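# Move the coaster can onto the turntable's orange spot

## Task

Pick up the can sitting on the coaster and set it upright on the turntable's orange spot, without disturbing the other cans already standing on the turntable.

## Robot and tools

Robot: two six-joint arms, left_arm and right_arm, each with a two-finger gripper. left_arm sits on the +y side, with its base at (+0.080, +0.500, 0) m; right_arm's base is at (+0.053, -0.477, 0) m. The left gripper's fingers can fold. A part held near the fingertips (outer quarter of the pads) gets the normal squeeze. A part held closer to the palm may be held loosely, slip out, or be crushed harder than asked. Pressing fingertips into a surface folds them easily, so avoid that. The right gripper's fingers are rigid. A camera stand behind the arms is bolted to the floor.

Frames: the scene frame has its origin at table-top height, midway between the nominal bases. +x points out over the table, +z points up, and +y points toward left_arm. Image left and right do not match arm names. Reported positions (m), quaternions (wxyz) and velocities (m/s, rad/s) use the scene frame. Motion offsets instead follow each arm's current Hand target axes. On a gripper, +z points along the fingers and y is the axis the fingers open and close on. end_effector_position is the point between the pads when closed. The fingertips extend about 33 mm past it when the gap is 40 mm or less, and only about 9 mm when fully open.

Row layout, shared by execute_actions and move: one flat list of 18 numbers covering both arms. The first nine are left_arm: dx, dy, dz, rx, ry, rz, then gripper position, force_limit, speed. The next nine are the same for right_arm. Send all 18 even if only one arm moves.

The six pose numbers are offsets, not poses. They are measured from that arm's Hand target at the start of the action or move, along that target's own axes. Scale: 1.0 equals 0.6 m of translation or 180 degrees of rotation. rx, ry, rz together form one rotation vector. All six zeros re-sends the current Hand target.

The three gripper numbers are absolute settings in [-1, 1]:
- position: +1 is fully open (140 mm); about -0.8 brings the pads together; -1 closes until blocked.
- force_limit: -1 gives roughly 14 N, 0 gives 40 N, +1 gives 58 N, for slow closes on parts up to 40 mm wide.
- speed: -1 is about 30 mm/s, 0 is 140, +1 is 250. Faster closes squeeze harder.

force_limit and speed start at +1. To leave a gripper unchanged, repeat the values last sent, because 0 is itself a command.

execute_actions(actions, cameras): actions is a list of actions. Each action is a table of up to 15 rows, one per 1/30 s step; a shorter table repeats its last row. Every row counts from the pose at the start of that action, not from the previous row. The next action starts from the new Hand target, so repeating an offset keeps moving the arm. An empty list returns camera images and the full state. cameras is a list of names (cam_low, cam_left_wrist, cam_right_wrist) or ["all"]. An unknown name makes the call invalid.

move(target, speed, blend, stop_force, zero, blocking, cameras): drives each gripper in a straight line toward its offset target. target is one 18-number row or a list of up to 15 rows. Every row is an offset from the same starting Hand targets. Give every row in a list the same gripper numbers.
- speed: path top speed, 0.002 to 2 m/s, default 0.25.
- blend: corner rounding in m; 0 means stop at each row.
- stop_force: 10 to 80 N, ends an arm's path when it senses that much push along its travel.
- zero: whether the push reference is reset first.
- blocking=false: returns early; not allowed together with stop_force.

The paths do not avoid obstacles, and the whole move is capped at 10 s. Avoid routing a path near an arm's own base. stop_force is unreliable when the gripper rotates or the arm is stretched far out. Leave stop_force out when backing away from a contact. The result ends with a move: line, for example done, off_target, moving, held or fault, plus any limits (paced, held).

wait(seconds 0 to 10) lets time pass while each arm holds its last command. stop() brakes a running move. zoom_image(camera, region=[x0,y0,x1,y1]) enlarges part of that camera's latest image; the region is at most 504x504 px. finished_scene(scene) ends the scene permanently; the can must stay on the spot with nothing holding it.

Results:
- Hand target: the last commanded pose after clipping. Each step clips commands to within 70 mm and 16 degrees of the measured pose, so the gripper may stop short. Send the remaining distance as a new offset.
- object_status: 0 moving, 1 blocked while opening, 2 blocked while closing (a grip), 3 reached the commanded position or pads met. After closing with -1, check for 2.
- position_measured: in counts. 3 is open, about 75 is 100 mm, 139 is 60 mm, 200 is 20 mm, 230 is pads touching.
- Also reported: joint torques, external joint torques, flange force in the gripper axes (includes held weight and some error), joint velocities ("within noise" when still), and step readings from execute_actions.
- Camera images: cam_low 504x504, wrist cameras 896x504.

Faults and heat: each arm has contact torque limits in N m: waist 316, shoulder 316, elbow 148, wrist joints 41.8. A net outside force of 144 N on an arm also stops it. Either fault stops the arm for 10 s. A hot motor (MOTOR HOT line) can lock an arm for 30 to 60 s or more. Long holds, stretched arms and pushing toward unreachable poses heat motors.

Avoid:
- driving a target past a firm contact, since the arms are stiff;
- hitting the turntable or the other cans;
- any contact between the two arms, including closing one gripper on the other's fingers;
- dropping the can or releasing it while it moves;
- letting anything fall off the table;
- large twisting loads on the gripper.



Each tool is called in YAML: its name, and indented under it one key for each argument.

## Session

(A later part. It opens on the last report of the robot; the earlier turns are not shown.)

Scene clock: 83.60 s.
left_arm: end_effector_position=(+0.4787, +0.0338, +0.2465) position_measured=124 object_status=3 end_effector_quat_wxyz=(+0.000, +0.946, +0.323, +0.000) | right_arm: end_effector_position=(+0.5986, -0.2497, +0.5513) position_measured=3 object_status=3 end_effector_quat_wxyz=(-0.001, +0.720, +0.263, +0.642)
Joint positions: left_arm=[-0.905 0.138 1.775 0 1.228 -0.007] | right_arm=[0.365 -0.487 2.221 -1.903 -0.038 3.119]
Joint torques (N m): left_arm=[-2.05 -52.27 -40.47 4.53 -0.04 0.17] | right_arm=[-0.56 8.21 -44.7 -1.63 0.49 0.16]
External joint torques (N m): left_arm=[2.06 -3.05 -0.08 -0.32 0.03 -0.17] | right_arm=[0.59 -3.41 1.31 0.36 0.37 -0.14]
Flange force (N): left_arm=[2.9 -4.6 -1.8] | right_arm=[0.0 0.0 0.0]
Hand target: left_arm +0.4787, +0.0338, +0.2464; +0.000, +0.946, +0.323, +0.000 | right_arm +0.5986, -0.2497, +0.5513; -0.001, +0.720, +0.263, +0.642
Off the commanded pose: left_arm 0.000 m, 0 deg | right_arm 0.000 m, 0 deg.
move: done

wait:
  seconds: 0.2

execute_actions:
  actions:
    - [[-0.0001,-0.0001,0,0,0,0,0.04,-0.2,-1,0,0,0,0,0,0,1,1,1],[-0.0004,-0.0003,0,0,0,0,0.04,-0.2,-1,0,0,0,0,0,0,1,1,1],[-0.0009,-0.0006,0,0,0,0,0.04,-0.2,-1,0,0,0,0,0,0,1,1,1],[-0.0016,-0.0011,0,0,0,0,0.04,-0.2,-1,0,0,0,0,0,0,1,1,1],[-0.0025,-0.0017,0,0,0,0,0.04,-0.2,-1,0,0,0,0,0,0,1,1,1],[-0.0036,-0.0024,0,0,0,0,0.04,-0.2,-1,0,0,0,0,0,0,1,1,1],[-0.0049,-0.0033,0,0,0,0,0.04,-0.2,-1,0,0,0,0,0,0,1,1,1],[-0.0064,-0.0042,0,0,0,0,0.04,-0.2,-1,0,0,0,0,0,0,1,1,1],[-0.0081,-0.0053,0,0,0,0,0.04,-0.2,-1,0,0,0,0,0,0,1,1,1],[-0.01,-0.0065,0.0003,0,0,0,0.04,-0.2,-1,0,0,0,0,0,0,1,1,1],[-0.0121,-0.0078,0.0013,0,0,0,0.04,-0.2,-1,0,0,0,0,0,0,1,1,1],[-0.0145,-0.0092,0.0028,0,0,0,0.04,-0.2,-1,0,0,0,0,0,0,1,1,1],[-0.0171,-0.0107,0.005,0,0,0,0.04,-0.2,-1,0,0,0,0,0,0,1,1,1],[-0.0199,-0.0123,0.0078,0,0,0,0.04,-0.2,-1,0,0,0,0,0,0,1,1,1],[-0.0229,-0.0139,0.0112,0,0,0,0.04,-0.2,-1,0,0,0,0,0,0,1,1,1]]
    - [[-0.0033,-0.0017,0.0039,0,0,0,0.04,-0.2,-1,0,0,0,0,0,0,1,1,1],[-0.0068,-0.0035,0.0083,0,0,0,0.04,-0.2,-1,0,0,0,0,0,0,1,1,1],[-0.0106,-0.0053,0.0132,0,0,0,0.04,-0.2,-1,0,0,0,0,0,0,1,1,1],[-0.0145,-0.007,0.0186,0,0,0,0.04,-0.2,-1,0,0,0,0,0,0,1,1,1],[-0.0184,-0.0087,0.0243,0,0,0,0.04,-0.2,-1,0,0,0,0,0,0,1,1,1],[-0.0224,-0.0104,0.0305,0,0,0,0.04,-0.2,-1,0,0,0,0,0,0,1,1,1],[-0.0264,-0.0119,0.0369,0,0,0,0.04,-0.2,-1,0,0,0,0,0,0,1,1,1],[-0.0305,-0.0134,0.0436,0,0,0,0.04,-0.2,-1,0,0,0,0,0,0,1,1,1],[-0.0345,-0.0148,0.0505,0,0,0,0.04,-0.2,-1,0,0,0,0,0,0,1,1,1],[-0.0386,-0.0161,0.0576,0,0,0,0.04,-0.2,-1,0,0,0,0,0,0,1,1,1],[-0.0427,-0.0173,0.0648,0,0,0,0.04,-0.2,-1,0,0,0,0,0,0,1,1,1],[-0.0469,-0.0185,0.0721,0,0,0,0.04,-0.2,-1,0,0,0,0,0,0,1,1,1],[-0.051,-0.0196,0.0794,0,0,0,0.04,-0.2,-1,0,0,0,0,0,0,1,1,1],[-0.0552,-0.0206,0.0866,0,0,0,0.04,-0.2,-1,0,0,0,0,0,0,1,1,1],[-0.0594,-0.0215,0.0937,0,0,0,0.04,-0.2,-1,0,0,0,0,0,0,1,1,1]]
    - [[-0.0042,-0.0008,0.0069,0,0,0,0.04,-0.2,-1,0,0,0,0,0,0,1,1,1],[-0.0084,-0.0016,0.0136,0,0,0,0.04,-0.2,-1,0,0,0,0,0,0,1,1,1],[-0.0127,-0.0023,0.0201,0,0,0,0.04,-0.2,-1,0,0,0,0,0,0,1,1,1],[-0.0169,-0.0029,0.0262,0,0,0,0.04,-0.2,-1,0,0,0,0,0,0,1,1,1],[-0.0212,-0.0034,0.032,0,0,0,0.04,-0.2,-1,0,0,0,0,0,0,1,1,1],[-0.0255,-0.0039,0.0374,0,0,0,0.04,-0.2,-1,0,0,0,0,0,0,1,1,1],[-0.0298,-0.0042,0.0423,0,0,0,0.04,-0.2,-1,0,0,0,0,0,0,1,1,1],[-0.034,-0.0045,0.0467,0,0,0,0.04,-0.2,-1,0,0,0,0,0,0,1,1,1],[-0.0383,-0.0047,0.0506,0,0,0,0.04,-0.2,-1,0,0,0,0,0,0,1,1,1],[-0.0426,-0.0048,0.054,0,0,0,0.04,-0.2,-1,0,0,0,0,0,0,1,1,1],[-0.0469,-0.0049,0.0567,0,0,0,0.04,-0.2,-1,0,0,0,0,0,0,1,1,1],[-0.0512,-0.0048,0.0589,0,0,0,-1,-0.2,-1,0,0,0,0,0,0,1,1,1],[-0.0555,-0.0047,0.0605,0,0,0,-1,-0.2,-1,0,0,0,0,0,0,1,1,1],[-0.0598,-0.0045,0.0614,0,0,0,-1,-0.2,-1,0,0,0,0,0,0,1,1,1],[-0.0641,-0.0042,0.0618,0,0,0,-1,-0.2,-1,0,0,0,0,0,0,1,1,1]]
    - [[-0.0043,0.0004,0,0,0,0,-1,-0.2,-1,0,0,0,0,0,0,1,1,1],[-0.0086,0.0008,0,0,0,0,-1,-0.2,-1,0,0,0,0,0,0,1,1,1],[-0.0128,0.0014,0,0,0,0,-1,-0.2,-1,0,0,0,0,0,0,1,1,1],[-0.0171,0.002,0,0,0,0,-1,-0.2,-1,0,0,0,0,0,0,1,1,1],[-0.0213,0.0027,0,0,0,0,-1,-0.2,-1,0,0,0,0,0,0,1,1,1],[-0.0255,0.0034,0,0,0,0,-1,-0.2,-1,0,0,0,0,0,0,1,1,1],[-0.0298,0.0043,0,0,0,0,-1,-0.2,-1,0,0,0,0,0,0,1,1,1],[-0.0339,0.0052,0,0,0,0,-1,-0.2,-1,0,0,0,0,0,0,1,1,1],[-0.0381,0.0062,0,0,0,0,-1,-0.2,-1,0,0,0,0,0,0,1,1,1],[-0.0423,0.0073,0,0,0,0,-1,-0.2,-1,0,0,0,0,0,0,1,1,1],[-0.0464,0.0085,0,0,0,0,-1,-0.2,-1,0,0,0,0,0,0,1,1,1],[-0.0505,0.0097,0,0,0,0,-1,-0.2,-1,0,0,0,0,0,0,1,1,1],[-0.0546,0.0111,0,0,0,0,-1,-0.2,-1,0,0,0,0,0,0,1,1,1],[-0.0587,0.0125,0,0,0,0,-1,-0.2,-1,0,0,0,0,0,0,1,1,1],[-0.0627,0.014,0,0,0,0,-1,-0.2,-1,0,0,0,0,0,0,1,1,1]]
    - [[-0.004,0.0016,0,0,0,0,-1,-0.2,-1,0,0,0,0,0,0,1,1,1],[-0.008,0.0032,0,0,0,0,-1,-0.2,-1,0,0,0,0,0,0,1,1,1],[-0.0119,0.0049,0,0,0,0,-1,-0.2,-1,0,0,0,0,0,0,1,1,1],[-0.0158,0.0067,0,0,0,0,-1,-0.2,-1,0,0,0,0,0,0,1,1,1],[-0.0197,0.0085,0,0,0,0,-1,-0.2,-1,0,0,0,0,0,0,1,1,1],[-0.0235,0.0105,0,0,0,0,-1,-0.2,-1,0,0,0,0,0,0,1,1,1],[-0.0274,0.0125,-0.0008,0,0,0,-1,-0.2,-1,0,0,0,0,0,0,1,1,1],[-0.0311,0.0145,-0.0028,0,0,0,-1,-0.2,-1,0,0,0,0,0,0,1,1,1],[-0.0348,0.0167,-0.0064,0,0,0,-1,-0.2,-1,0,0,0,0,0,0,1,1,1],[-0.0385,0.0189,-0.0112,0,0,0,-1,-0.2,-1,0,0,0,0,0,0,1,1,1],[-0.0422,0.0212,-0.0172,0,0,0,-1,-0.2,-1,0,0,0,0,0,0,1,1,1],[-0.0458,0.0235,-0.0244,0,0,0,-1,-0.2,-1,0,0,0,0,0,0,1,1,1],[-0.0493,0.0259,-0.0326,0,0,0,-1,-0.2,-1,0,0,0,0,0,0,1,1,1],[-0.0528,0.0284,-0.0416,0,0,0,-1,-0.2,-1,0,0,0,0,0,0,1,1,1],[-0.0563,0.031,-0.0514,0,0,0,-1,-0.2,-1,0,0,0,0,0,0,1,1,1]]
    - [[-0.0033,0.0025,-0.0104,0,0,0,-1,-0.2,-1,0,0,0,0,0,0,1,1,1],[-0.0063,0.0049,-0.021,0,0,0,-1,-0.2,-1,0,0,0,0,0,0,1,1,1],[-0.0091,0.0072,-0.032,0,0,0,-1,-0.2,-1,0,0,0,0,0,0,1,1,1],[-0.0116,0.0093,-0.0428,0,0,0,-1,-0.2,-1,0,0,0,0,0,0,1,1,1],[-0.0139,0.0113,-0.0534,0,0,0,-1,-0.2,-1,0,0,0,0,0,0,1,1,1],[-0.0159,0.0131,-0.0638,0,0,0,-1,-0.2,-1,0,0,0,0,0,0,1,1,1],[-0.0177,0.0148,-0.0736,0,0,0,-1,-0.2,-1,0,0,0,0,0,0,1,1,1],[-0.0193,0.0163,-0.0826,0,0,0,-1,-0.2,-1,0,0,0,0,0,0,1,1,1],[-0.0206,0.0175,-0.0908,0,0,0,-1,-0.2,-1,0,0,0,0,0,0,1,1,1],[-0.0217,0.0186,-0.098,0,0,0,-1,-0.2,-1,0,0,0,0,0,0,1,1,1],[-0.0227,0.0195,-0.104,0,0,0,-1,-0.2,-1,0,0,0,0,0,0,1,1,1],[-0.0234,0.0202,-0.1088,0,0,0,-1,-0.2,-1,0,0,0,0,0,0,1,1,1],[-0.0239,0.0208,-0.1124,0,0,0,-1,-0.2,-1,0,0,0,0,0,0,1,1,1],[-0.0242,0.021,-0.1144,0,0,0,-1,-0.2,-1,0,0,0,0,0,0,1,1,1],[-0.0243,0.0211,-0.1152,0,0,0,-1,-0.2,-1,0,0,0,0,0,0,1,1,1]]
  cameras: ["cam_low","cam_left_wrist"]

Scene clock: 89.57 s.
left_arm: end_effector_position=(+0.4787, +0.0338, +0.2464) position_measured=124 object_status=3 end_effector_quat_wxyz=(+0.000, +0.946, +0.323, +0.000) | right_arm: end_effector_position=(+0.5986, -0.2497, +0.5513) position_measured=3 object_status=3 end_effector_quat_wxyz=(-0.001, +0.720, +0.263, +0.642)
Joint positions: left_arm=[-0.905 0.139 1.775 0 1.228 -0.007] | right_arm=[0.365 -0.487 2.221 -1.903 -0.038 3.119]
Joint torques (N m): left_arm=[-2.38 -52.39 -40.56 4.53 -0.05 0.21] | right_arm=[-0.3 8.08 -44.65 -1.65 0.52 0.22]
External joint torques (N m): left_arm=[2.44 -3.03 -0.05 -0.32 0.04 -0.21] | right_arm=[0.28 -2.89 1.19 0.37 0.33 -0.21]
Flange force (N): left_arm=[3.4 -4.6 -1.8] | right_arm=[0.0 0.0 0.0]
Hand target: left_arm +0.4787, +0.0338, +0.2464; +0.000, +0.946, +0.323, +0.000 | right_arm +0.5986, -0.2497, +0.5513; -0.001, +0.720, +0.263, +0.642
Tool commands: left_gripper/position=+0.04 left_gripper/force_limit=-0.2 left_gripper/speed=-1.0 right_gripper/position=+1.0 right_gripper/force_limit=+1.0 right_gripper/speed=+1.0
Off the commanded pose: left_arm 0.000 m, 0 deg | right_arm 0.000 m, 0 deg.
wait: 0.20 s; at rest from the start

Scene clock: 93.40 s.
left_arm: end_effector_position=(+0.3510, -0.0851, +0.2464) position_measured=231 object_status=0 end_effector_quat_wxyz=(+0.000, +0.946, +0.323, +0.000) | right_arm: end_effector_position=(+0.5986, -0.2497, +0.5513) position_measured=3 object_status=3 end_effector_quat_wxyz=(-0.001, +0.720, +0.263, +0.642)
Joint positions: left_arm=[-1.176 0.187 1.717 0 1.237 -0.278] | right_arm=[0.365 -0.487 2.221 -1.903 -0.038 3.119]
Joint torques (N m): left_arm=[-2.21 -57.47 -40.55 4.56 -0.05 0.21] | right_arm=[-0.35 8.14 -44.74 -1.69 0.56 0.12]
External joint torques (N m): left_arm=[2.31 -3.42 -0.19 -0.33 0.06 -0.21] | right_arm=[0.35 -3.06 1.43 0.42 0.29 -0.1]
External joint torques at the end of the 2nd action: left_arm=[1.22 -7.29 -1.21 -0.29 0 -0.48] | right_arm=[0.29 -3.36 1.08 0.37 0.39 -0.19]
External joint torques at the end of the 3rd action: left_arm=[4.87 -4.7 -1.69 -0.24 -0.43 -0.2] | right_arm=[0.29 -3.05 1.23 0.33 0.35 -0.16]
External joint torques at the end of the 4th action: left_arm=[1.74 -7.28 -2.05 -0.5 0.57 -0.15] | right_arm=[0.76 -3.8 1.1 0.34 0.38 -0.16]
External joint torques at the end of the 5th action: left_arm=[0.94 -5.66 -1.72 -0.29 0.22 -0.21] | right_arm=[0.48 -3.04 1.37 0.33 0.35 -0.13]
Flange force (N): left_arm=[4.2 -3.9 -2.2] | right_arm=[0.0 0.0 0.0]
Flange force at the end of the 2nd action (N): left_arm=[1.5 -8.8 -6.7] | right_arm=[0.0 0.0 0.0]
Flange force at the end of the 3rd action (N): left_arm=[8.2 -2.9 -5.0] | right_arm=[0.0 0.0 0.0]
Flange force at the end of the 4th action (N): left_arm=[3.6 -6.1 -9.4] | right_arm=[0.0 0.0 0.0]
Flange force at the end of the 5th action (N): left_arm=[2.2 -4.7 -6.6] | right_arm=[0.0 0.0 0.0]
Hand target: left_arm +0.3510, -0.0851, +0.2464; +0.000, +0.946, +0.323, +0.000 | right_arm +0.5986, -0.2497, +0.5513; -0.001, +0.720, +0.263, +0.642
Off the commanded pose: left_arm 0.000 m, 0 deg | right_arm 0.000 m, 0 deg.
Step readings (end_effector_position of left_arm | right_arm; steps 1 to 15: 1st action; 16 to 30: 2nd action; 31 to 45: 3rd action; 46 to 60: 4th action; 61 to 75: 5th action; 76 to 90: 6th action):
0: (+0.4787, +0.0338, +0.2464) | (+0.5986, -0.2497, +0.5513)
1: (+0.4787, +0.0338, +0.2464) | (+0.5986, -0.2497, +0.5513)
2: (+0.4787, +0.0338, +0.2464) | (+0.5986, -0.2497, +0.5513)
4: (+0.4786, +0.0338, +0.2465) | (+0.5986, -0.2497, +0.5513)
8: (+0.4760, +0.0337, +0.2464) | (+0.5986, -0.2497, +0.5513)
15: (+0.4660, +0.0326, +0.2427) | (+0.5986, -0.2497, +0.5513)
16: (+0.4643, +0.0323, +0.2411) | (+0.5986, -0.2497, +0.5513)
17: (+0.4624, +0.0320, +0.2393) | (+0.5986, -0.2497, +0.5513)
19: (+0.4578, +0.0311, +0.2341) | (+0.5986, -0.2497, +0.5513)
23: (+0.4481, +0.0288, +0.2213) | (+0.5986, -0.2497, +0.5513)
30: (+0.4308, +0.0225, +0.1912) | (+0.5986, -0.2497, +0.5513)
31: (+0.4287, +0.0215, +0.1873) | (+0.5986, -0.2497, +0.5513)
32: (+0.4266, +0.0205, +0.1835) | (+0.5986, -0.2497, +0.5513)
34: (+0.4217, +0.0180, +0.1749) | (+0.5986, -0.2497, +0.5513)
38: (+0.4131, +0.0129, +0.1612) | (+0.5986, -0.2497, +0.5513)
45: (+0.3981, +0.0019, +0.1472) | (+0.5986, -0.2497, +0.5513)
46: (+0.3963, +0.0004, +0.1467) | (+0.5986, -0.2497, +0.5513)
47: (+0.3945, -0.0010, +0.1463) | (+0.5986, -0.2497, +0.5513)
49: (+0.3906, -0.0049, +0.1463) | (+0.5986, -0.2497, +0.5513)
53: (+0.3837, -0.0123, +0.1464) | (+0.5986, -0.2497, +0.5513)
60: (+0.3725, -0.0270, +0.1465) | (+0.5986, -0.2497, +0.5513)
61: (+0.3712, -0.0290, +0.1465) | (+0.5986, -0.2497, +0.5513)
62: (+0.3700, -0.0310, +0.1465) | (+0.5986, -0.2497, +0.5513)
64: (+0.3672, -0.0357, +0.1464) | (+0.5986, -0.2497, +0.5513)
68: (+0.3627, -0.0446, +0.1466) | (+0.5986, -0.2497, +0.5513)
75: (+0.3561, -0.0616, +0.1669) | (+0.5986, -0.2497, +0.5513)
76: (+0.3555, -0.0637, +0.1717) | (+0.5986, -0.2497, +0.5513)
77: (+0.3548, -0.0658, +0.1767) | (+0.5986, -0.2497, +0.5513)
79: (+0.3536, -0.0706, +0.1897) | (+0.5986, -0.2497, +0.5513)
83: (+0.3520, -0.0778, +0.2148) | (+0.5986, -0.2497, +0.5513)
90: (+0.3510, -0.0848, +0.2450) | (+0.5986, -0.2497, +0.5513)
camera_calibration:
cam_left_wrist: T_world_to_cam=[[0.604654, -0.79647, 0.00539663, -0.272966], [-0.752835, -0.56929, 0.330376, 0.138407], [-0.260062, -0.203826, -0.943834, 0.448102], [0, 0, 0, 1]] pos_world=[0.385782, -0.0472809, 0.378681]
Images, in order (width x height): cam_low 504x504, cam_left_wrist 896x504.

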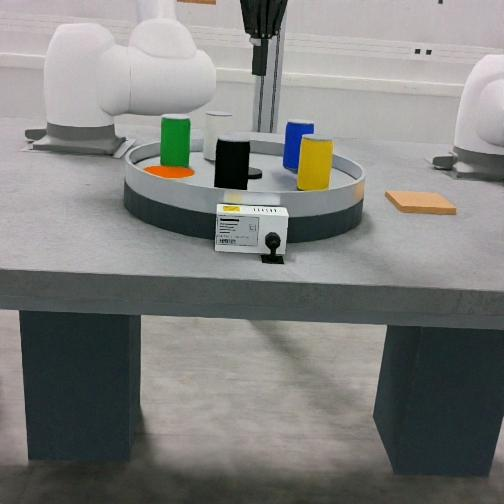

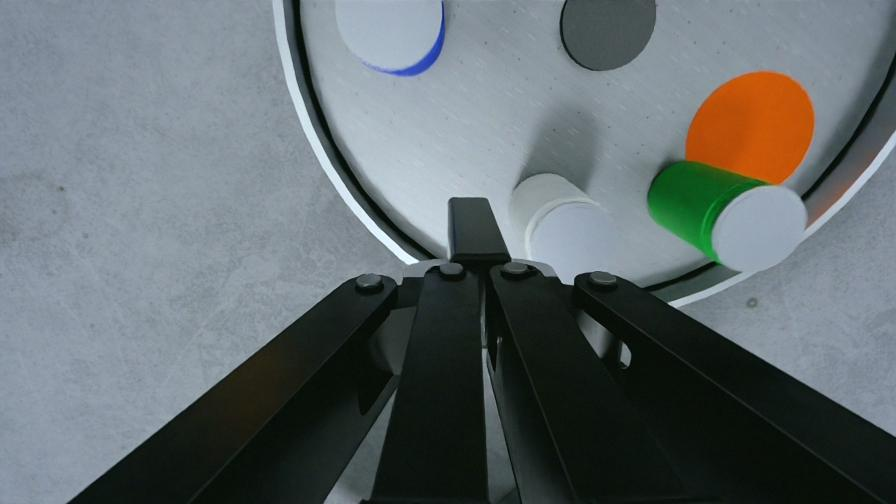

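move:
  target: [0.1603,-0.0669,-0.1668,0,0,0,0.04,-0.2,-1,0,0,0,0,0,0,1,1,1]

wait:
  seconds: 0.5

move:
  target: [0,0,0.1667,0,0,0,0.04,-0.2,-1,0,0,0,0,0,0,1,1,1]

Scene clock: 99.53 s.
left_arm: end_effector_position=(+0.4025, +0.0056, +0.3465) position_measured=124 object_status=0 end_effector_quat_wxyz=(+0.000, +0.946, +0.323, +0.000) | right_arm: end_effector_position=(+0.5986, -0.2497, +0.5513) position_measured=3 object_status=3 end_effector_quat_wxyz=(-0.001, +0.720, +0.263, +0.642)
Joint positions: left_arm=[-1.037 0.061 1.676 0 1.404 -0.139] | right_arm=[0.365 -0.487 2.221 -1.903 -0.038 3.119]
Joint torques (N m): left_arm=[-2.44 -46.59 -42.37 4.73 -0.04 0.18] | right_arm=[-0.57 8.1 -44.55 -1.65 0.56 0.19]
External joint torques (N m): left_arm=[2.41 -2.22 0 -0.33 0.05 -0.18] | right_arm=[0.57 -3.04 1.23 0.38 0.29 -0.18]
Flange force (N): left_arm=[4.0 -3.0 -0.7] | right_arm=[0.0 0.0 0.0]
Hand target: left_arm +0.4025, +0.0056, +0.3465; +0.000, +0.946, +0.323, +0.000 | right_arm +0.5986, -0.2497, +0.5513; -0.001, +0.720, +0.263, +0.642
Off the commanded pose: left_arm 0.000 m, 0 deg | right_arm 0.000 m, 0 deg.
move: done

Scene clock: 100.03 s.
left_arm: end_effector_position=(+0.4025, +0.0056, +0.3465) position_measured=124 object_status=3 end_effector_quat_wxyz=(+0.000, +0.946, +0.323, +0.000) | right_arm: end_effector_position=(+0.5986, -0.2497, +0.5513) position_measured=3 object_status=3 end_effector_quat_wxyz=(-0.001, +0.720, +0.263, +0.642)
Joint positions: left_arm=[-1.037 0.061 1.676 0 1.404 -0.139] | right_arm=[0.365 -0.487 2.221 -1.903 -0.038 3.119]
Joint torques (N m): left_arm=[-2.25 -46.25 -42.43 4.76 -0.05 0.23] | right_arm=[-0.02 8.01 -44.63 -1.62 0.56 0.13]
External joint torques (N m): left_arm=[2.28 -2.69 0 -0.34 0.05 -0.23] | right_arm=[0.03 -3.03 1.23 0.36 0.29 -0.12]
Flange force (N): left_arm=[3.8 -3.8 -0.8] | right_arm=[0.0 0.0 0.0]
Hand target: left_arm +0.4025, +0.0056, +0.3465; +0.000, +0.946, +0.323, +0.000 | right_arm +0.5986, -0.2497, +0.5513; -0.001, +0.720, +0.263, +0.642
Tool commands: left_gripper/position=+0.04 left_gripper/force_limit=-0.2 left_gripper/speed=-1.0 right_gripper/position=+1.0 right_gripper/force_limit=+1.0 right_gripper/speed=+1.0
Off the commanded pose: left_arm 0.000 m, 0 deg | right_arm 0.000 m, 0 deg.
wait: 0.50 s; at rest by 0.17 s

Scene clock: 100.83 s.
left_arm: end_effector_position=(+0.4025, +0.0055, +0.2465) position_measured=124 object_status=3 end_effector_quat_wxyz=(+0.000, +0.946, +0.323, +0.000) | right_arm: end_effector_position=(+0.5986, -0.2497, +0.5513) position_measured=3 object_status=3 end_effector_quat_wxyz=(-0.001, +0.720, +0.263, +0.642)
Joint positions: left_arm=[-1.037 0.102 1.816 0 1.223 -0.139] | right_arm=[0.365 -0.487 2.221 -1.903 -0.038 3.119]
Joint torques (N m): left_arm=[-2.24 -48.46 -40.23 4.54 -0.03 0.18] | right_arm=[-0.76 8.03 -44.64 -1.59 0.53 0.19]
External joint torques (N m): left_arm=[2.32 -3.27 -0.4 -0.32 0.03 -0.18] | right_arm=[0.72 -2.66 1.42 0.33 0.32 -0.17]
Flange force (N): left_arm=[3.9 -3.9 -2.4] | right_arm=[0.0 0.0 0.0]
Hand target: left_arm +0.4025, +0.0055, +0.2464; +0.000, +0.946, +0.323, +0.000 | right_arm +0.5986, -0.2497, +0.5513; -0.001, +0.720, +0.263, +0.642
Off the commanded pose: left_arm 0.000 m, 0 deg | right_arm 0.000 m, 0 deg.
move: done

wait:
  seconds: 0.1

Scene clock: 101.60 s.
left_arm: end_effector_position=(+0.4025, +0.0055, +0.2464) position_measured=124 object_status=3 end_effector_quat_wxyz=(+0.000, +0.946, +0.323, +0.000) | right_arm: end_effector_position=(+0.5986, -0.2497, +0.5513) position_measured=3 object_status=3 end_effector_quat_wxyz=(-0.001, +0.720, +0.263, +0.642)
Joint positions: left_arm=[-1.037 0.103 1.816 0 1.223 -0.139] | right_arm=[0.365 -0.487 2.221 -1.903 -0.038 3.119]
Joint torques (N m): left_arm=[-2.44 -48.65 -40.37 4.53 -0.06 0.2] | right_arm=[-0.67 7.85 -44.68 -1.66 0.48 0.19]
External joint torques (N m): left_arm=[2.36 -2.34 -0.06 -0.34 0.05 -0.2] | right_arm=[0.7 -3.04 1.26 0.39 0.38 -0.17]
Flange force (N): left_arm=[3.9 -3.0 -1.5] | right_arm=[0.0 0.0 0.0]
Hand target: left_arm +0.4025, +0.0055, +0.2464; +0.000, +0.946, +0.323, +0.000 | right_arm +0.5986, -0.2497, +0.5513; -0.001, +0.720, +0.263, +0.642
Tool commands: left_gripper/position=+0.04 left_gripper/force_limit=-0.2 left_gripper/speed=-1.0 right_gripper/position=+1.0 right_gripper/force_limit=+1.0 right_gripper/speed=+1.0
Off the commanded pose: left_arm 0.000 m, 0 deg | right_arm 0.000 m, 0 deg.
wait: 0.10 s; at rest from the start

wait:
  seconds: 7.4

move:
  target: [0,0,0.1667,0,0,0,0.04,-0.2,-1,0,0,0,0,0,0,1,1,1]

wait:
  seconds: 1.27
  cameras: ["cam_left_wrist"]

move:
  target:
    - [-0.106,0.027,0,0,0,0,-1,-0.2,-1,0,0,0,0,0,0,1,1,1]
    - [-0.106,0.027,-0.1667,0,0,0,-1,-0.2,-1,0,0,0,0,0,0,1,1,1]
  speed: [0.078,0.25]
  cameras: ["cam_low","cam_left_wrist"]

Scene clock: 109.43 s.
left_arm: end_effector_position=(+0.4025, +0.0055, +0.2464) position_measured=124 object_status=3 end_effector_quat_wxyz=(+0.000, +0.946, +0.323, +0.000) | right_arm: end_effector_position=(+0.5986, -0.2497, +0.5513) position_measured=3 object_status=3 end_effector_quat_wxyz=(-0.001, +0.720, +0.263, +0.642)
Joint positions: left_arm=[-1.037 0.103 1.816 0 1.223 -0.139] | right_arm=[0.365 -0.487 2.221 -1.903 -0.038 3.119]
Joint torques (N m): left_arm=[-2.14 -48.69 -40.39 4.54 -0.06 0.2] | right_arm=[-0.66 8.01 -44.72 -1.63 0.52 0.1]
External joint torques (N m): left_arm=[2.12 -2.67 -0.08 -0.33 0.05 -0.2] | right_arm=[0.65 -2.91 1.29 0.36 0.33 -0.08]
Flange force (N): left_arm=[3.6 -3.6 -1.7] | right_arm=[0.0 0.0 0.0]
Hand target: left_arm +0.4025, +0.0055, +0.2464; +0.000, +0.946, +0.323, +0.000 | right_arm +0.5986, -0.2497, +0.5513; -0.001, +0.720, +0.263, +0.642
Tool commands: left_gripper/position=+0.04 left_gripper/force_limit=-0.2 left_gripper/speed=-1.0 right_gripper/position=+1.0 right_gripper/force_limit=+1.0 right_gripper/speed=+1.0
Off the commanded pose: left_arm 0.000 m, 0 deg | right_arm 0.000 m, 0 deg.
wait: 7.40 s; at rest from the start

Scene clock: 110.23 s.
left_arm: end_effector_position=(+0.4025, +0.0054, +0.1465) position_measured=124 object_status=3 end_effector_quat_wxyz=(+0.000, +0.946, +0.323, +0.000) | right_arm: end_effector_position=(+0.5986, -0.2497, +0.5513) position_measured=3 object_status=3 end_effector_quat_wxyz=(-0.001, +0.720, +0.263, +0.642)
Joint positions: left_arm=[-1.037 0.175 1.929 0 1.037 -0.139] | right_arm=[0.365 -0.487 2.221 -1.903 -0.038 3.119]
Joint torques (N m): left_arm=[-2.39 -52.05 -37 4.2 0.01 0.18] | right_arm=[-0.01 8.05 -44.74 -1.64 0.49 0.16]
External joint torques (N m): left_arm=[2.37 -3.39 -0.05 -0.37 -0.02 -0.18] | right_arm=[0.02 -3.1 1.31 0.37 0.36 -0.14]
Flange force (N): left_arm=[4.1 -4.4 -3.0] | right_arm=[0.0 0.0 0.0]
Hand target: left_arm +0.4025, +0.0054, +0.1464; +0.000, +0.946, +0.323, +0.000 | right_arm +0.5986, -0.2497, +0.5513; -0.001, +0.720, +0.263, +0.642
Off the commanded pose: left_arm 0.000 m, 0 deg | right_arm 0.000 m, 0 deg.
move: done

Scene clock: 111.53 s.
left_arm: end_effector_position=(+0.4025, +0.0054, +0.1464) position_measured=124 object_status=3 end_effector_quat_wxyz=(+0.000, +0.946, +0.323, +0.000) | right_arm: end_effector_position=(+0.5986, -0.2497, +0.5513) position_measured=3 object_status=3 end_effector_quat_wxyz=(-0.001, +0.720, +0.263, +0.642)
Joint positions: left_arm=[-1.037 0.175 1.929 0 1.037 -0.139] | right_arm=[0.365 -0.487 2.221 -1.903 -0.038 3.119]
Joint torques (N m): left_arm=[-2.13 -52.61 -36.92 4.2 -0.01 0.17] | right_arm=[-0.7 8.66 -44.66 -1.66 0.5 0.15]
External joint torques (N m): left_arm=[2.12 -2.88 -0.12 -0.36 0.01 -0.17] | right_arm=[0.69 -3.55 1.4 0.39 0.35 -0.13]
Flange force (N): left_arm=[3.6 -3.6 -2.7] | right_arm=[0.0 0.0 0.0]
Hand target: left_arm +0.4025, +0.0054, +0.1464; +0.000, +0.946, +0.323, +0.000 | right_arm +0.5986, -0.2497, +0.5513; -0.001, +0.720, +0.263, +0.642
Tool commands: left_gripper/position=+0.04 left_gripper/force_limit=-0.2 left_gripper/speed=-1.0 right_gripper/position=+1.0 right_gripper/force_limit=+1.0 right_gripper/speed=+1.0
Off the commanded pose: left_arm 0.000 m, 0 deg | right_arm 0.000 m, 0 deg.
wait: 1.30 s; at rest by 0.17 s
camera_calibration:
cam_left_wrist: T_world_to_cam=[[0.604654, -0.79647, 0.00539694, -0.231486], [-0.752836, -0.569289, 0.330376, 0.261736], [-0.260062, -0.203826, -0.943834, 0.385558], [0, 0, 0, 1]] pos_world=[0.437282, 0.0432191, 0.278681]
Images, in order (width x height): cam_left_wrist 896x504.

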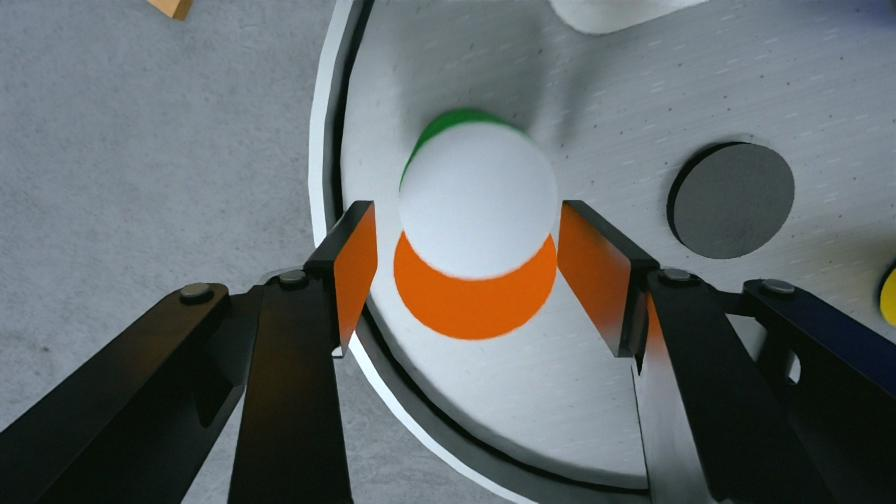

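Scene clock: 113.33 s.
left_arm: end_effector_position=(+0.3621, -0.0462, +0.2465) position_measured=152 object_status=2 end_effector_quat_wxyz=(+0.000, +0.946, +0.323, +0.000) | right_arm: end_effector_position=(+0.5986, -0.2497, +0.5513) position_measured=3 object_status=3 end_effector_quat_wxyz=(-0.001, +0.720, +0.263, +0.642)
Joint positions: left_arm=[-1.136 0.14 1.772 0 1.228 -0.238] | right_arm=[0.365 -0.487 2.221 -1.903 -0.038 3.119]
Joint torques (N m): left_arm=[-2.51 -53.59 -41.13 4.59 0.02 0.22] | right_arm=[-0.26 8.01 -44.62 -1.68 0.52 0.14]
External joint torques (N m): left_arm=[2.52 -1.8 0.53 -0.37 -0.03 -0.22] | right_arm=[0.3 -3.29 1.15 0.41 0.34 -0.13]
Flange force (N): left_arm=[4.3 -2.8 -0.3] | right_arm=[0.0 0.0 0.0]
Hand target: left_arm +0.3621, -0.0462, +0.2465; +0.000, +0.946, +0.323, +0.000 | right_arm +0.5986, -0.2497, +0.5513; -0.001, +0.720, +0.263, +0.642
Off the commanded pose: left_arm 0.000 m, 0 deg | right_arm 0.000 m, 0 deg.
move: done
camera_calibration:
cam_left_wrist: T_world_to_cam=[[0.604625, -0.796492, 0.00547361, -0.248714], [-0.7529, -0.569264, 0.330272, 0.168941], [-0.259943, -0.203812, -0.94387, 0.458979], [0, 0, 0, 1]] pos_world=[0.396883, -0.00838084, 0.378781]
Images, in order (width x height): cam_low 504x504, cam_left_wrist 896x504.

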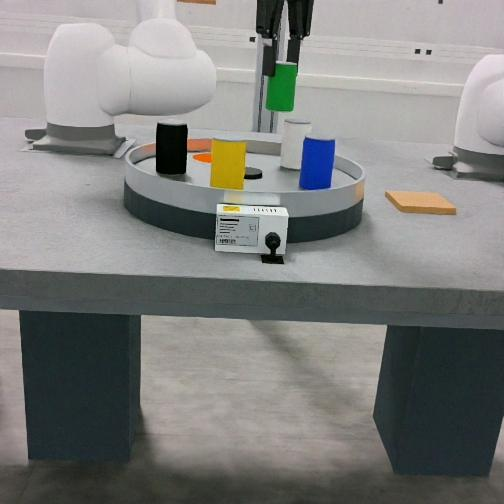

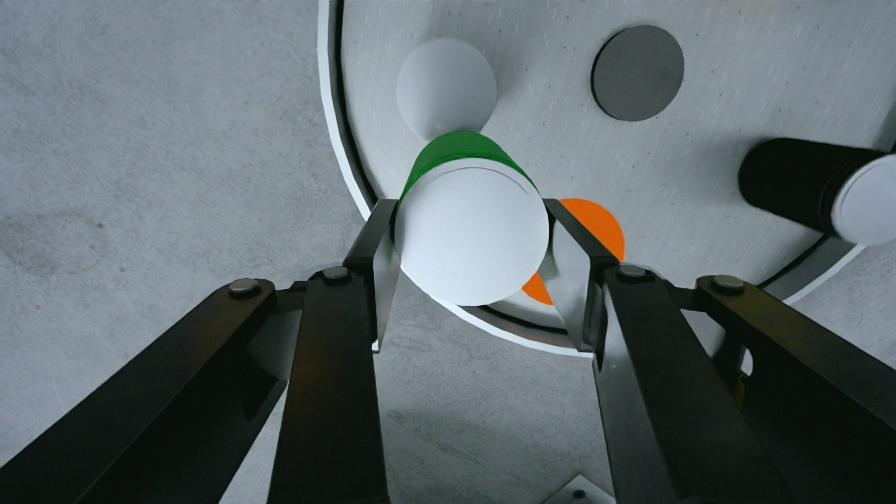

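move:
  target: [0.0374,-0.0201,-0.0005,0,0,0,-1,-0.2,-1,0,0,0,0,0,0,1,1,1]
  cameras: ["cam_left_wrist"]

Scene clock: 115.70 s.
left_arm: end_effector_position=(+0.3725, -0.0230, +0.2467) position_measured=152 object_status=2 end_effector_quat_wxyz=(+0.000, +0.946, +0.323, +0.000) | right_arm: end_effector_position=(+0.5986, -0.2497, +0.5513) position_measured=3 object_status=3 end_effector_quat_wxyz=(-0.001, +0.720, +0.263, +0.642)
Joint positions: left_arm=[-1.104 0.116 1.8 0 1.225 -0.206] | right_arm=[0.365 -0.487 2.221 -1.903 -0.038 3.119]
Joint torques (N m): left_arm=[-2.08 -51.1 -41.31 4.57 -0.06 0.2] | right_arm=[-0.24 7.95 -44.45 -1.65 0.48 0.16]
External joint torques (N m): left_arm=[2.1 -1.57 0.86 -0.37 0.05 -0.2] | right_arm=[0.27 -3.13 1.14 0.39 0.37 -0.14]
Flange force (N): left_arm=[3.7 -3.3 0.1] | right_arm=[0.0 0.0 0.0]
Hand target: left_arm +0.3725, -0.0230, +0.2468; +0.000, +0.946, +0.323, +0.000 | right_arm +0.5986, -0.2497, +0.5513; -0.001, +0.720, +0.263, +0.642
Off the commanded pose: left_arm 0.000 m, 0 deg | right_arm 0.000 m, 0 deg.
move: done
camera_calibration:
cam_left_wrist: T_world_to_cam=[[0.604654, -0.79647, 0.00539694, -0.236507], [-0.752836, -0.569289, 0.330376, 0.189847], [-0.260062, -0.203826, -0.943834, 0.466634], [0, 0, 0, 1]] pos_world=[0.407282, 0.0148191, 0.378981]
Images, in order (width x height): cam_left_wrist 896x504.

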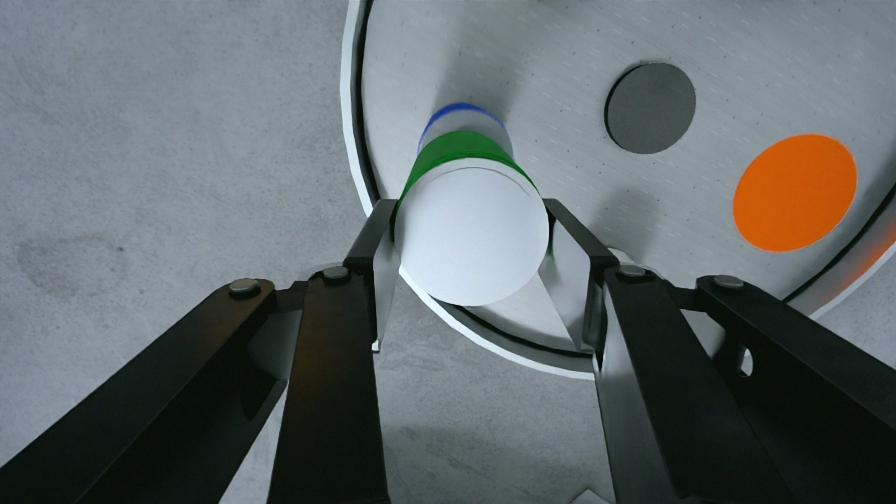

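wait:
  seconds: 4.95

move:
  target: [0,0,0.1667,0,0,0,-1,-0.2,-1,0,0,0,0,0,0,1,1,1]

wait:
  seconds: 0.03

move:
  target:
    - [-0.05,0,0,0,0,0,0.3,-0.2,0,0,0,0,0,0,0,1,1,1]
    - [-0.05,0,-0.2,0,0,0,0.3,-0.2,0,0,0,0,0,0,0,1,1,1]
  speed: [0.078,0.25]
  cameras: ["cam_low","cam_left_wrist"]

Scene clock: 121.40 s.
left_arm: end_effector_position=(+0.3725, -0.0230, +0.2468) position_measured=152 object_status=2 end_effector_quat_wxyz=(+0.000, +0.946, +0.323, +0.000) | right_arm: end_effector_position=(+0.5986, -0.2497, +0.5513) position_measured=3 object_status=3 end_effector_quat_wxyz=(-0.001, +0.720, +0.263, +0.642)
Joint positions: left_arm=[-1.104 0.116 1.8 0 1.225 -0.206] | right_arm=[0.365 -0.487 2.221 -1.903 -0.038 3.119]
Joint torques (N m): left_arm=[-2.29 -51.22 -41.35 4.55 -0.04 0.2] | right_arm=[-0.9 8.13 -44.63 -1.63 0.54 0.13]
External joint torques (N m): left_arm=[2.18 -1.25 0.9 -0.36 0.03 -0.2] | right_arm=[0.91 -3.2 1.24 0.36 0.31 -0.11]
Flange force (N): left_arm=[3.8 -2.8 0.4] | right_arm=[0.0 0.0 0.0]
Hand target: left_arm +0.3725, -0.0230, +0.2468; +0.000, +0.946, +0.323, +0.000 | right_arm +0.5986, -0.2497, +0.5513; -0.001, +0.720, +0.263, +0.642
Tool commands: left_gripper/position=-1.0 left_gripper/force_limit=-0.2 left_gripper/speed=-1.0 right_gripper/position=+1.0 right_gripper/force_limit=+1.0 right_gripper/speed=+1.0
Off the commanded pose: left_arm 0.000 m, 0 deg | right_arm 0.000 m, 0 deg.
wait: 4.97 s; at rest from the start

Scene clock: 122.20 s.
left_arm: end_effector_position=(+0.3725, -0.0230, +0.1468) position_measured=152 object_status=2 end_effector_quat_wxyz=(+0.000, +0.946, +0.323, +0.000) | right_arm: end_effector_position=(+0.5986, -0.2497, +0.5513) position_measured=3 object_status=3 end_effector_quat_wxyz=(-0.001, +0.720, +0.263, +0.642)
Joint positions: left_arm=[-1.104 0.187 1.913 0 1.041 -0.206] | right_arm=[0.365 -0.487 2.221 -1.903 -0.038 3.119]
Joint torques (N m): left_arm=[-2.29 -54.78 -37.82 4.19 -0.01 0.17] | right_arm=[0.12 8.12 -44.84 -1.67 0.53 0.2]
External joint torques (N m): left_arm=[2.27 -2.22 0.6 -0.33 0.01 -0.17] | right_arm=[-0.12 -3.16 1.34 0.4 0.33 -0.19]
Flange force (N): left_arm=[4.1 -3.6 -1.3] | right_arm=[0.0 0.0 0.0]
Hand target: left_arm +0.3725, -0.0230, +0.1467; +0.000, +0.946, +0.323, +0.000 | right_arm +0.5986, -0.2497, +0.5513; -0.001, +0.720, +0.263, +0.642
Off the commanded pose: left_arm 0.000 m, 0 deg | right_arm 0.000 m, 0 deg.
move: done

Scene clock: 122.23 s.
left_arm: end_effector_position=(+0.3725, -0.0230, +0.1468) position_measured=152 object_status=2 end_effector_quat_wxyz=(+0.000, +0.946, +0.323, +0.000) | right_arm: end_effector_position=(+0.5986, -0.2497, +0.5513) position_measured=3 object_status=3 end_effector_quat_wxyz=(-0.001, +0.720, +0.263, +0.642)
Joint positions: left_arm=[-1.104 0.187 1.913 0 1.041 -0.206] | right_arm=[0.365 -0.487 2.221 -1.903 -0.038 3.119]
Joint torques (N m): left_arm=[-2.38 -54.98 -37.89 4.19 -0.05 0.2] | right_arm=[-0.79 8.22 -44.53 -1.62 0.52 0.13]
External joint torques (N m): left_arm=[2.44 -1.98 0.77 -0.33 0.04 -0.2] | right_arm=[0.76 -2.99 1.32 0.36 0.33 -0.12]
Flange force (N): left_arm=[4.3 -3.5 -1.0] | right_arm=[0.0 0.0 0.0]
Hand target: left_arm +0.3725, -0.0230, +0.1467; +0.000, +0.946, +0.323, +0.000 | right_arm +0.5986, -0.2497, +0.5513; -0.001, +0.720, +0.263, +0.642
Tool commands: left_gripper/position=-1.0 left_gripper/force_limit=-0.2 left_gripper/speed=-1.0 right_gripper/position=+1.0 right_gripper/force_limit=+1.0 right_gripper/speed=+1.0
Off the commanded pose: left_arm 0.000 m, 0 deg | right_arm 0.000 m, 0 deg.
wait: 0.03 s; no rest

Scene clock: 123.70 s.
left_arm: end_effector_position=(+0.3488, -0.0413, +0.2668) position_measured=91 object_status=3 end_effector_quat_wxyz=(+0.000, +0.946, +0.323, +0.000) | right_arm: end_effector_position=(+0.5986, -0.2497, +0.5513) position_measured=3 object_status=3 end_effector_quat_wxyz=(-0.001, +0.720, +0.263, +0.642)
Joint positions: left_arm=[-1.153 0.114 1.765 0 1.263 -0.255] | right_arm=[0.365 -0.487 2.221 -1.903 -0.038 3.119]
Joint torques (N m): left_arm=[-2.22 -50.39 -40.78 4.58 -0.02 0.19] | right_arm=[-0.2 8.49 -44.4 -1.66 0.54 0.2]
External joint torques (N m): left_arm=[2.24 -2.62 -0.11 -0.33 0.02 -0.2] | right_arm=[0.2 -3.45 1.03 0.4 0.31 -0.18]
Flange force (N): left_arm=[4.0 -3.0 -1.5] | right_arm=[0.0 0.0 0.0]
Hand target: left_arm +0.3487, -0.0413, +0.2667; +0.000, +0.946, +0.323, +0.000 | right_arm +0.5986, -0.2497, +0.5513; -0.001, +0.720, +0.263, +0.642
Off the commanded pose: left_arm 0.000 m, 0 deg | right_arm 0.000 m, 0 deg.
move: done
camera_calibration:
cam_left_wrist: T_world_to_cam=[[0.604625, -0.796492, 0.00547361, -0.23688], [-0.7529, -0.569264, 0.330272, 0.155013], [-0.259943, -0.203812, -0.94387, 0.475681], [0, 0, 0, 1]] pos_world=[0.383583, -0.00348084, 0.399081]
Images, in order (width x height): cam_low 504x504, cam_left_wrist 896x504.

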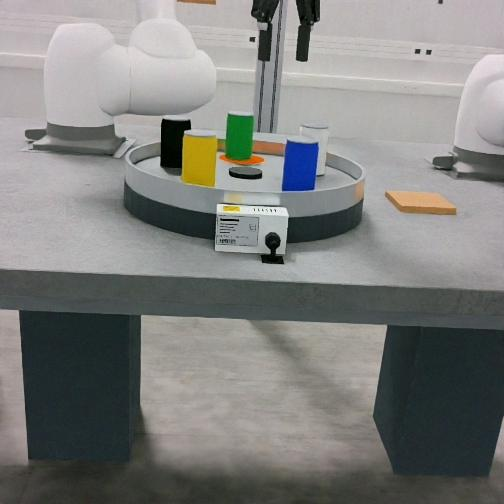

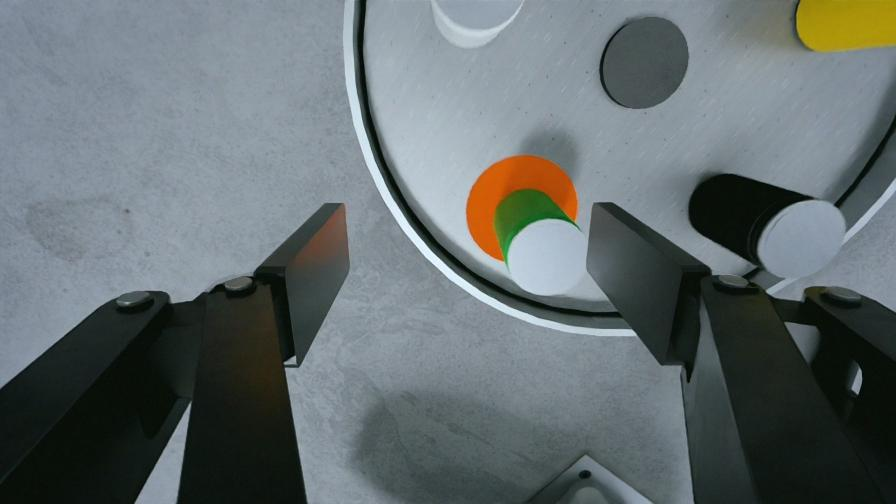

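finished_scene:
  scene: 2

The scene is finished: the task was done.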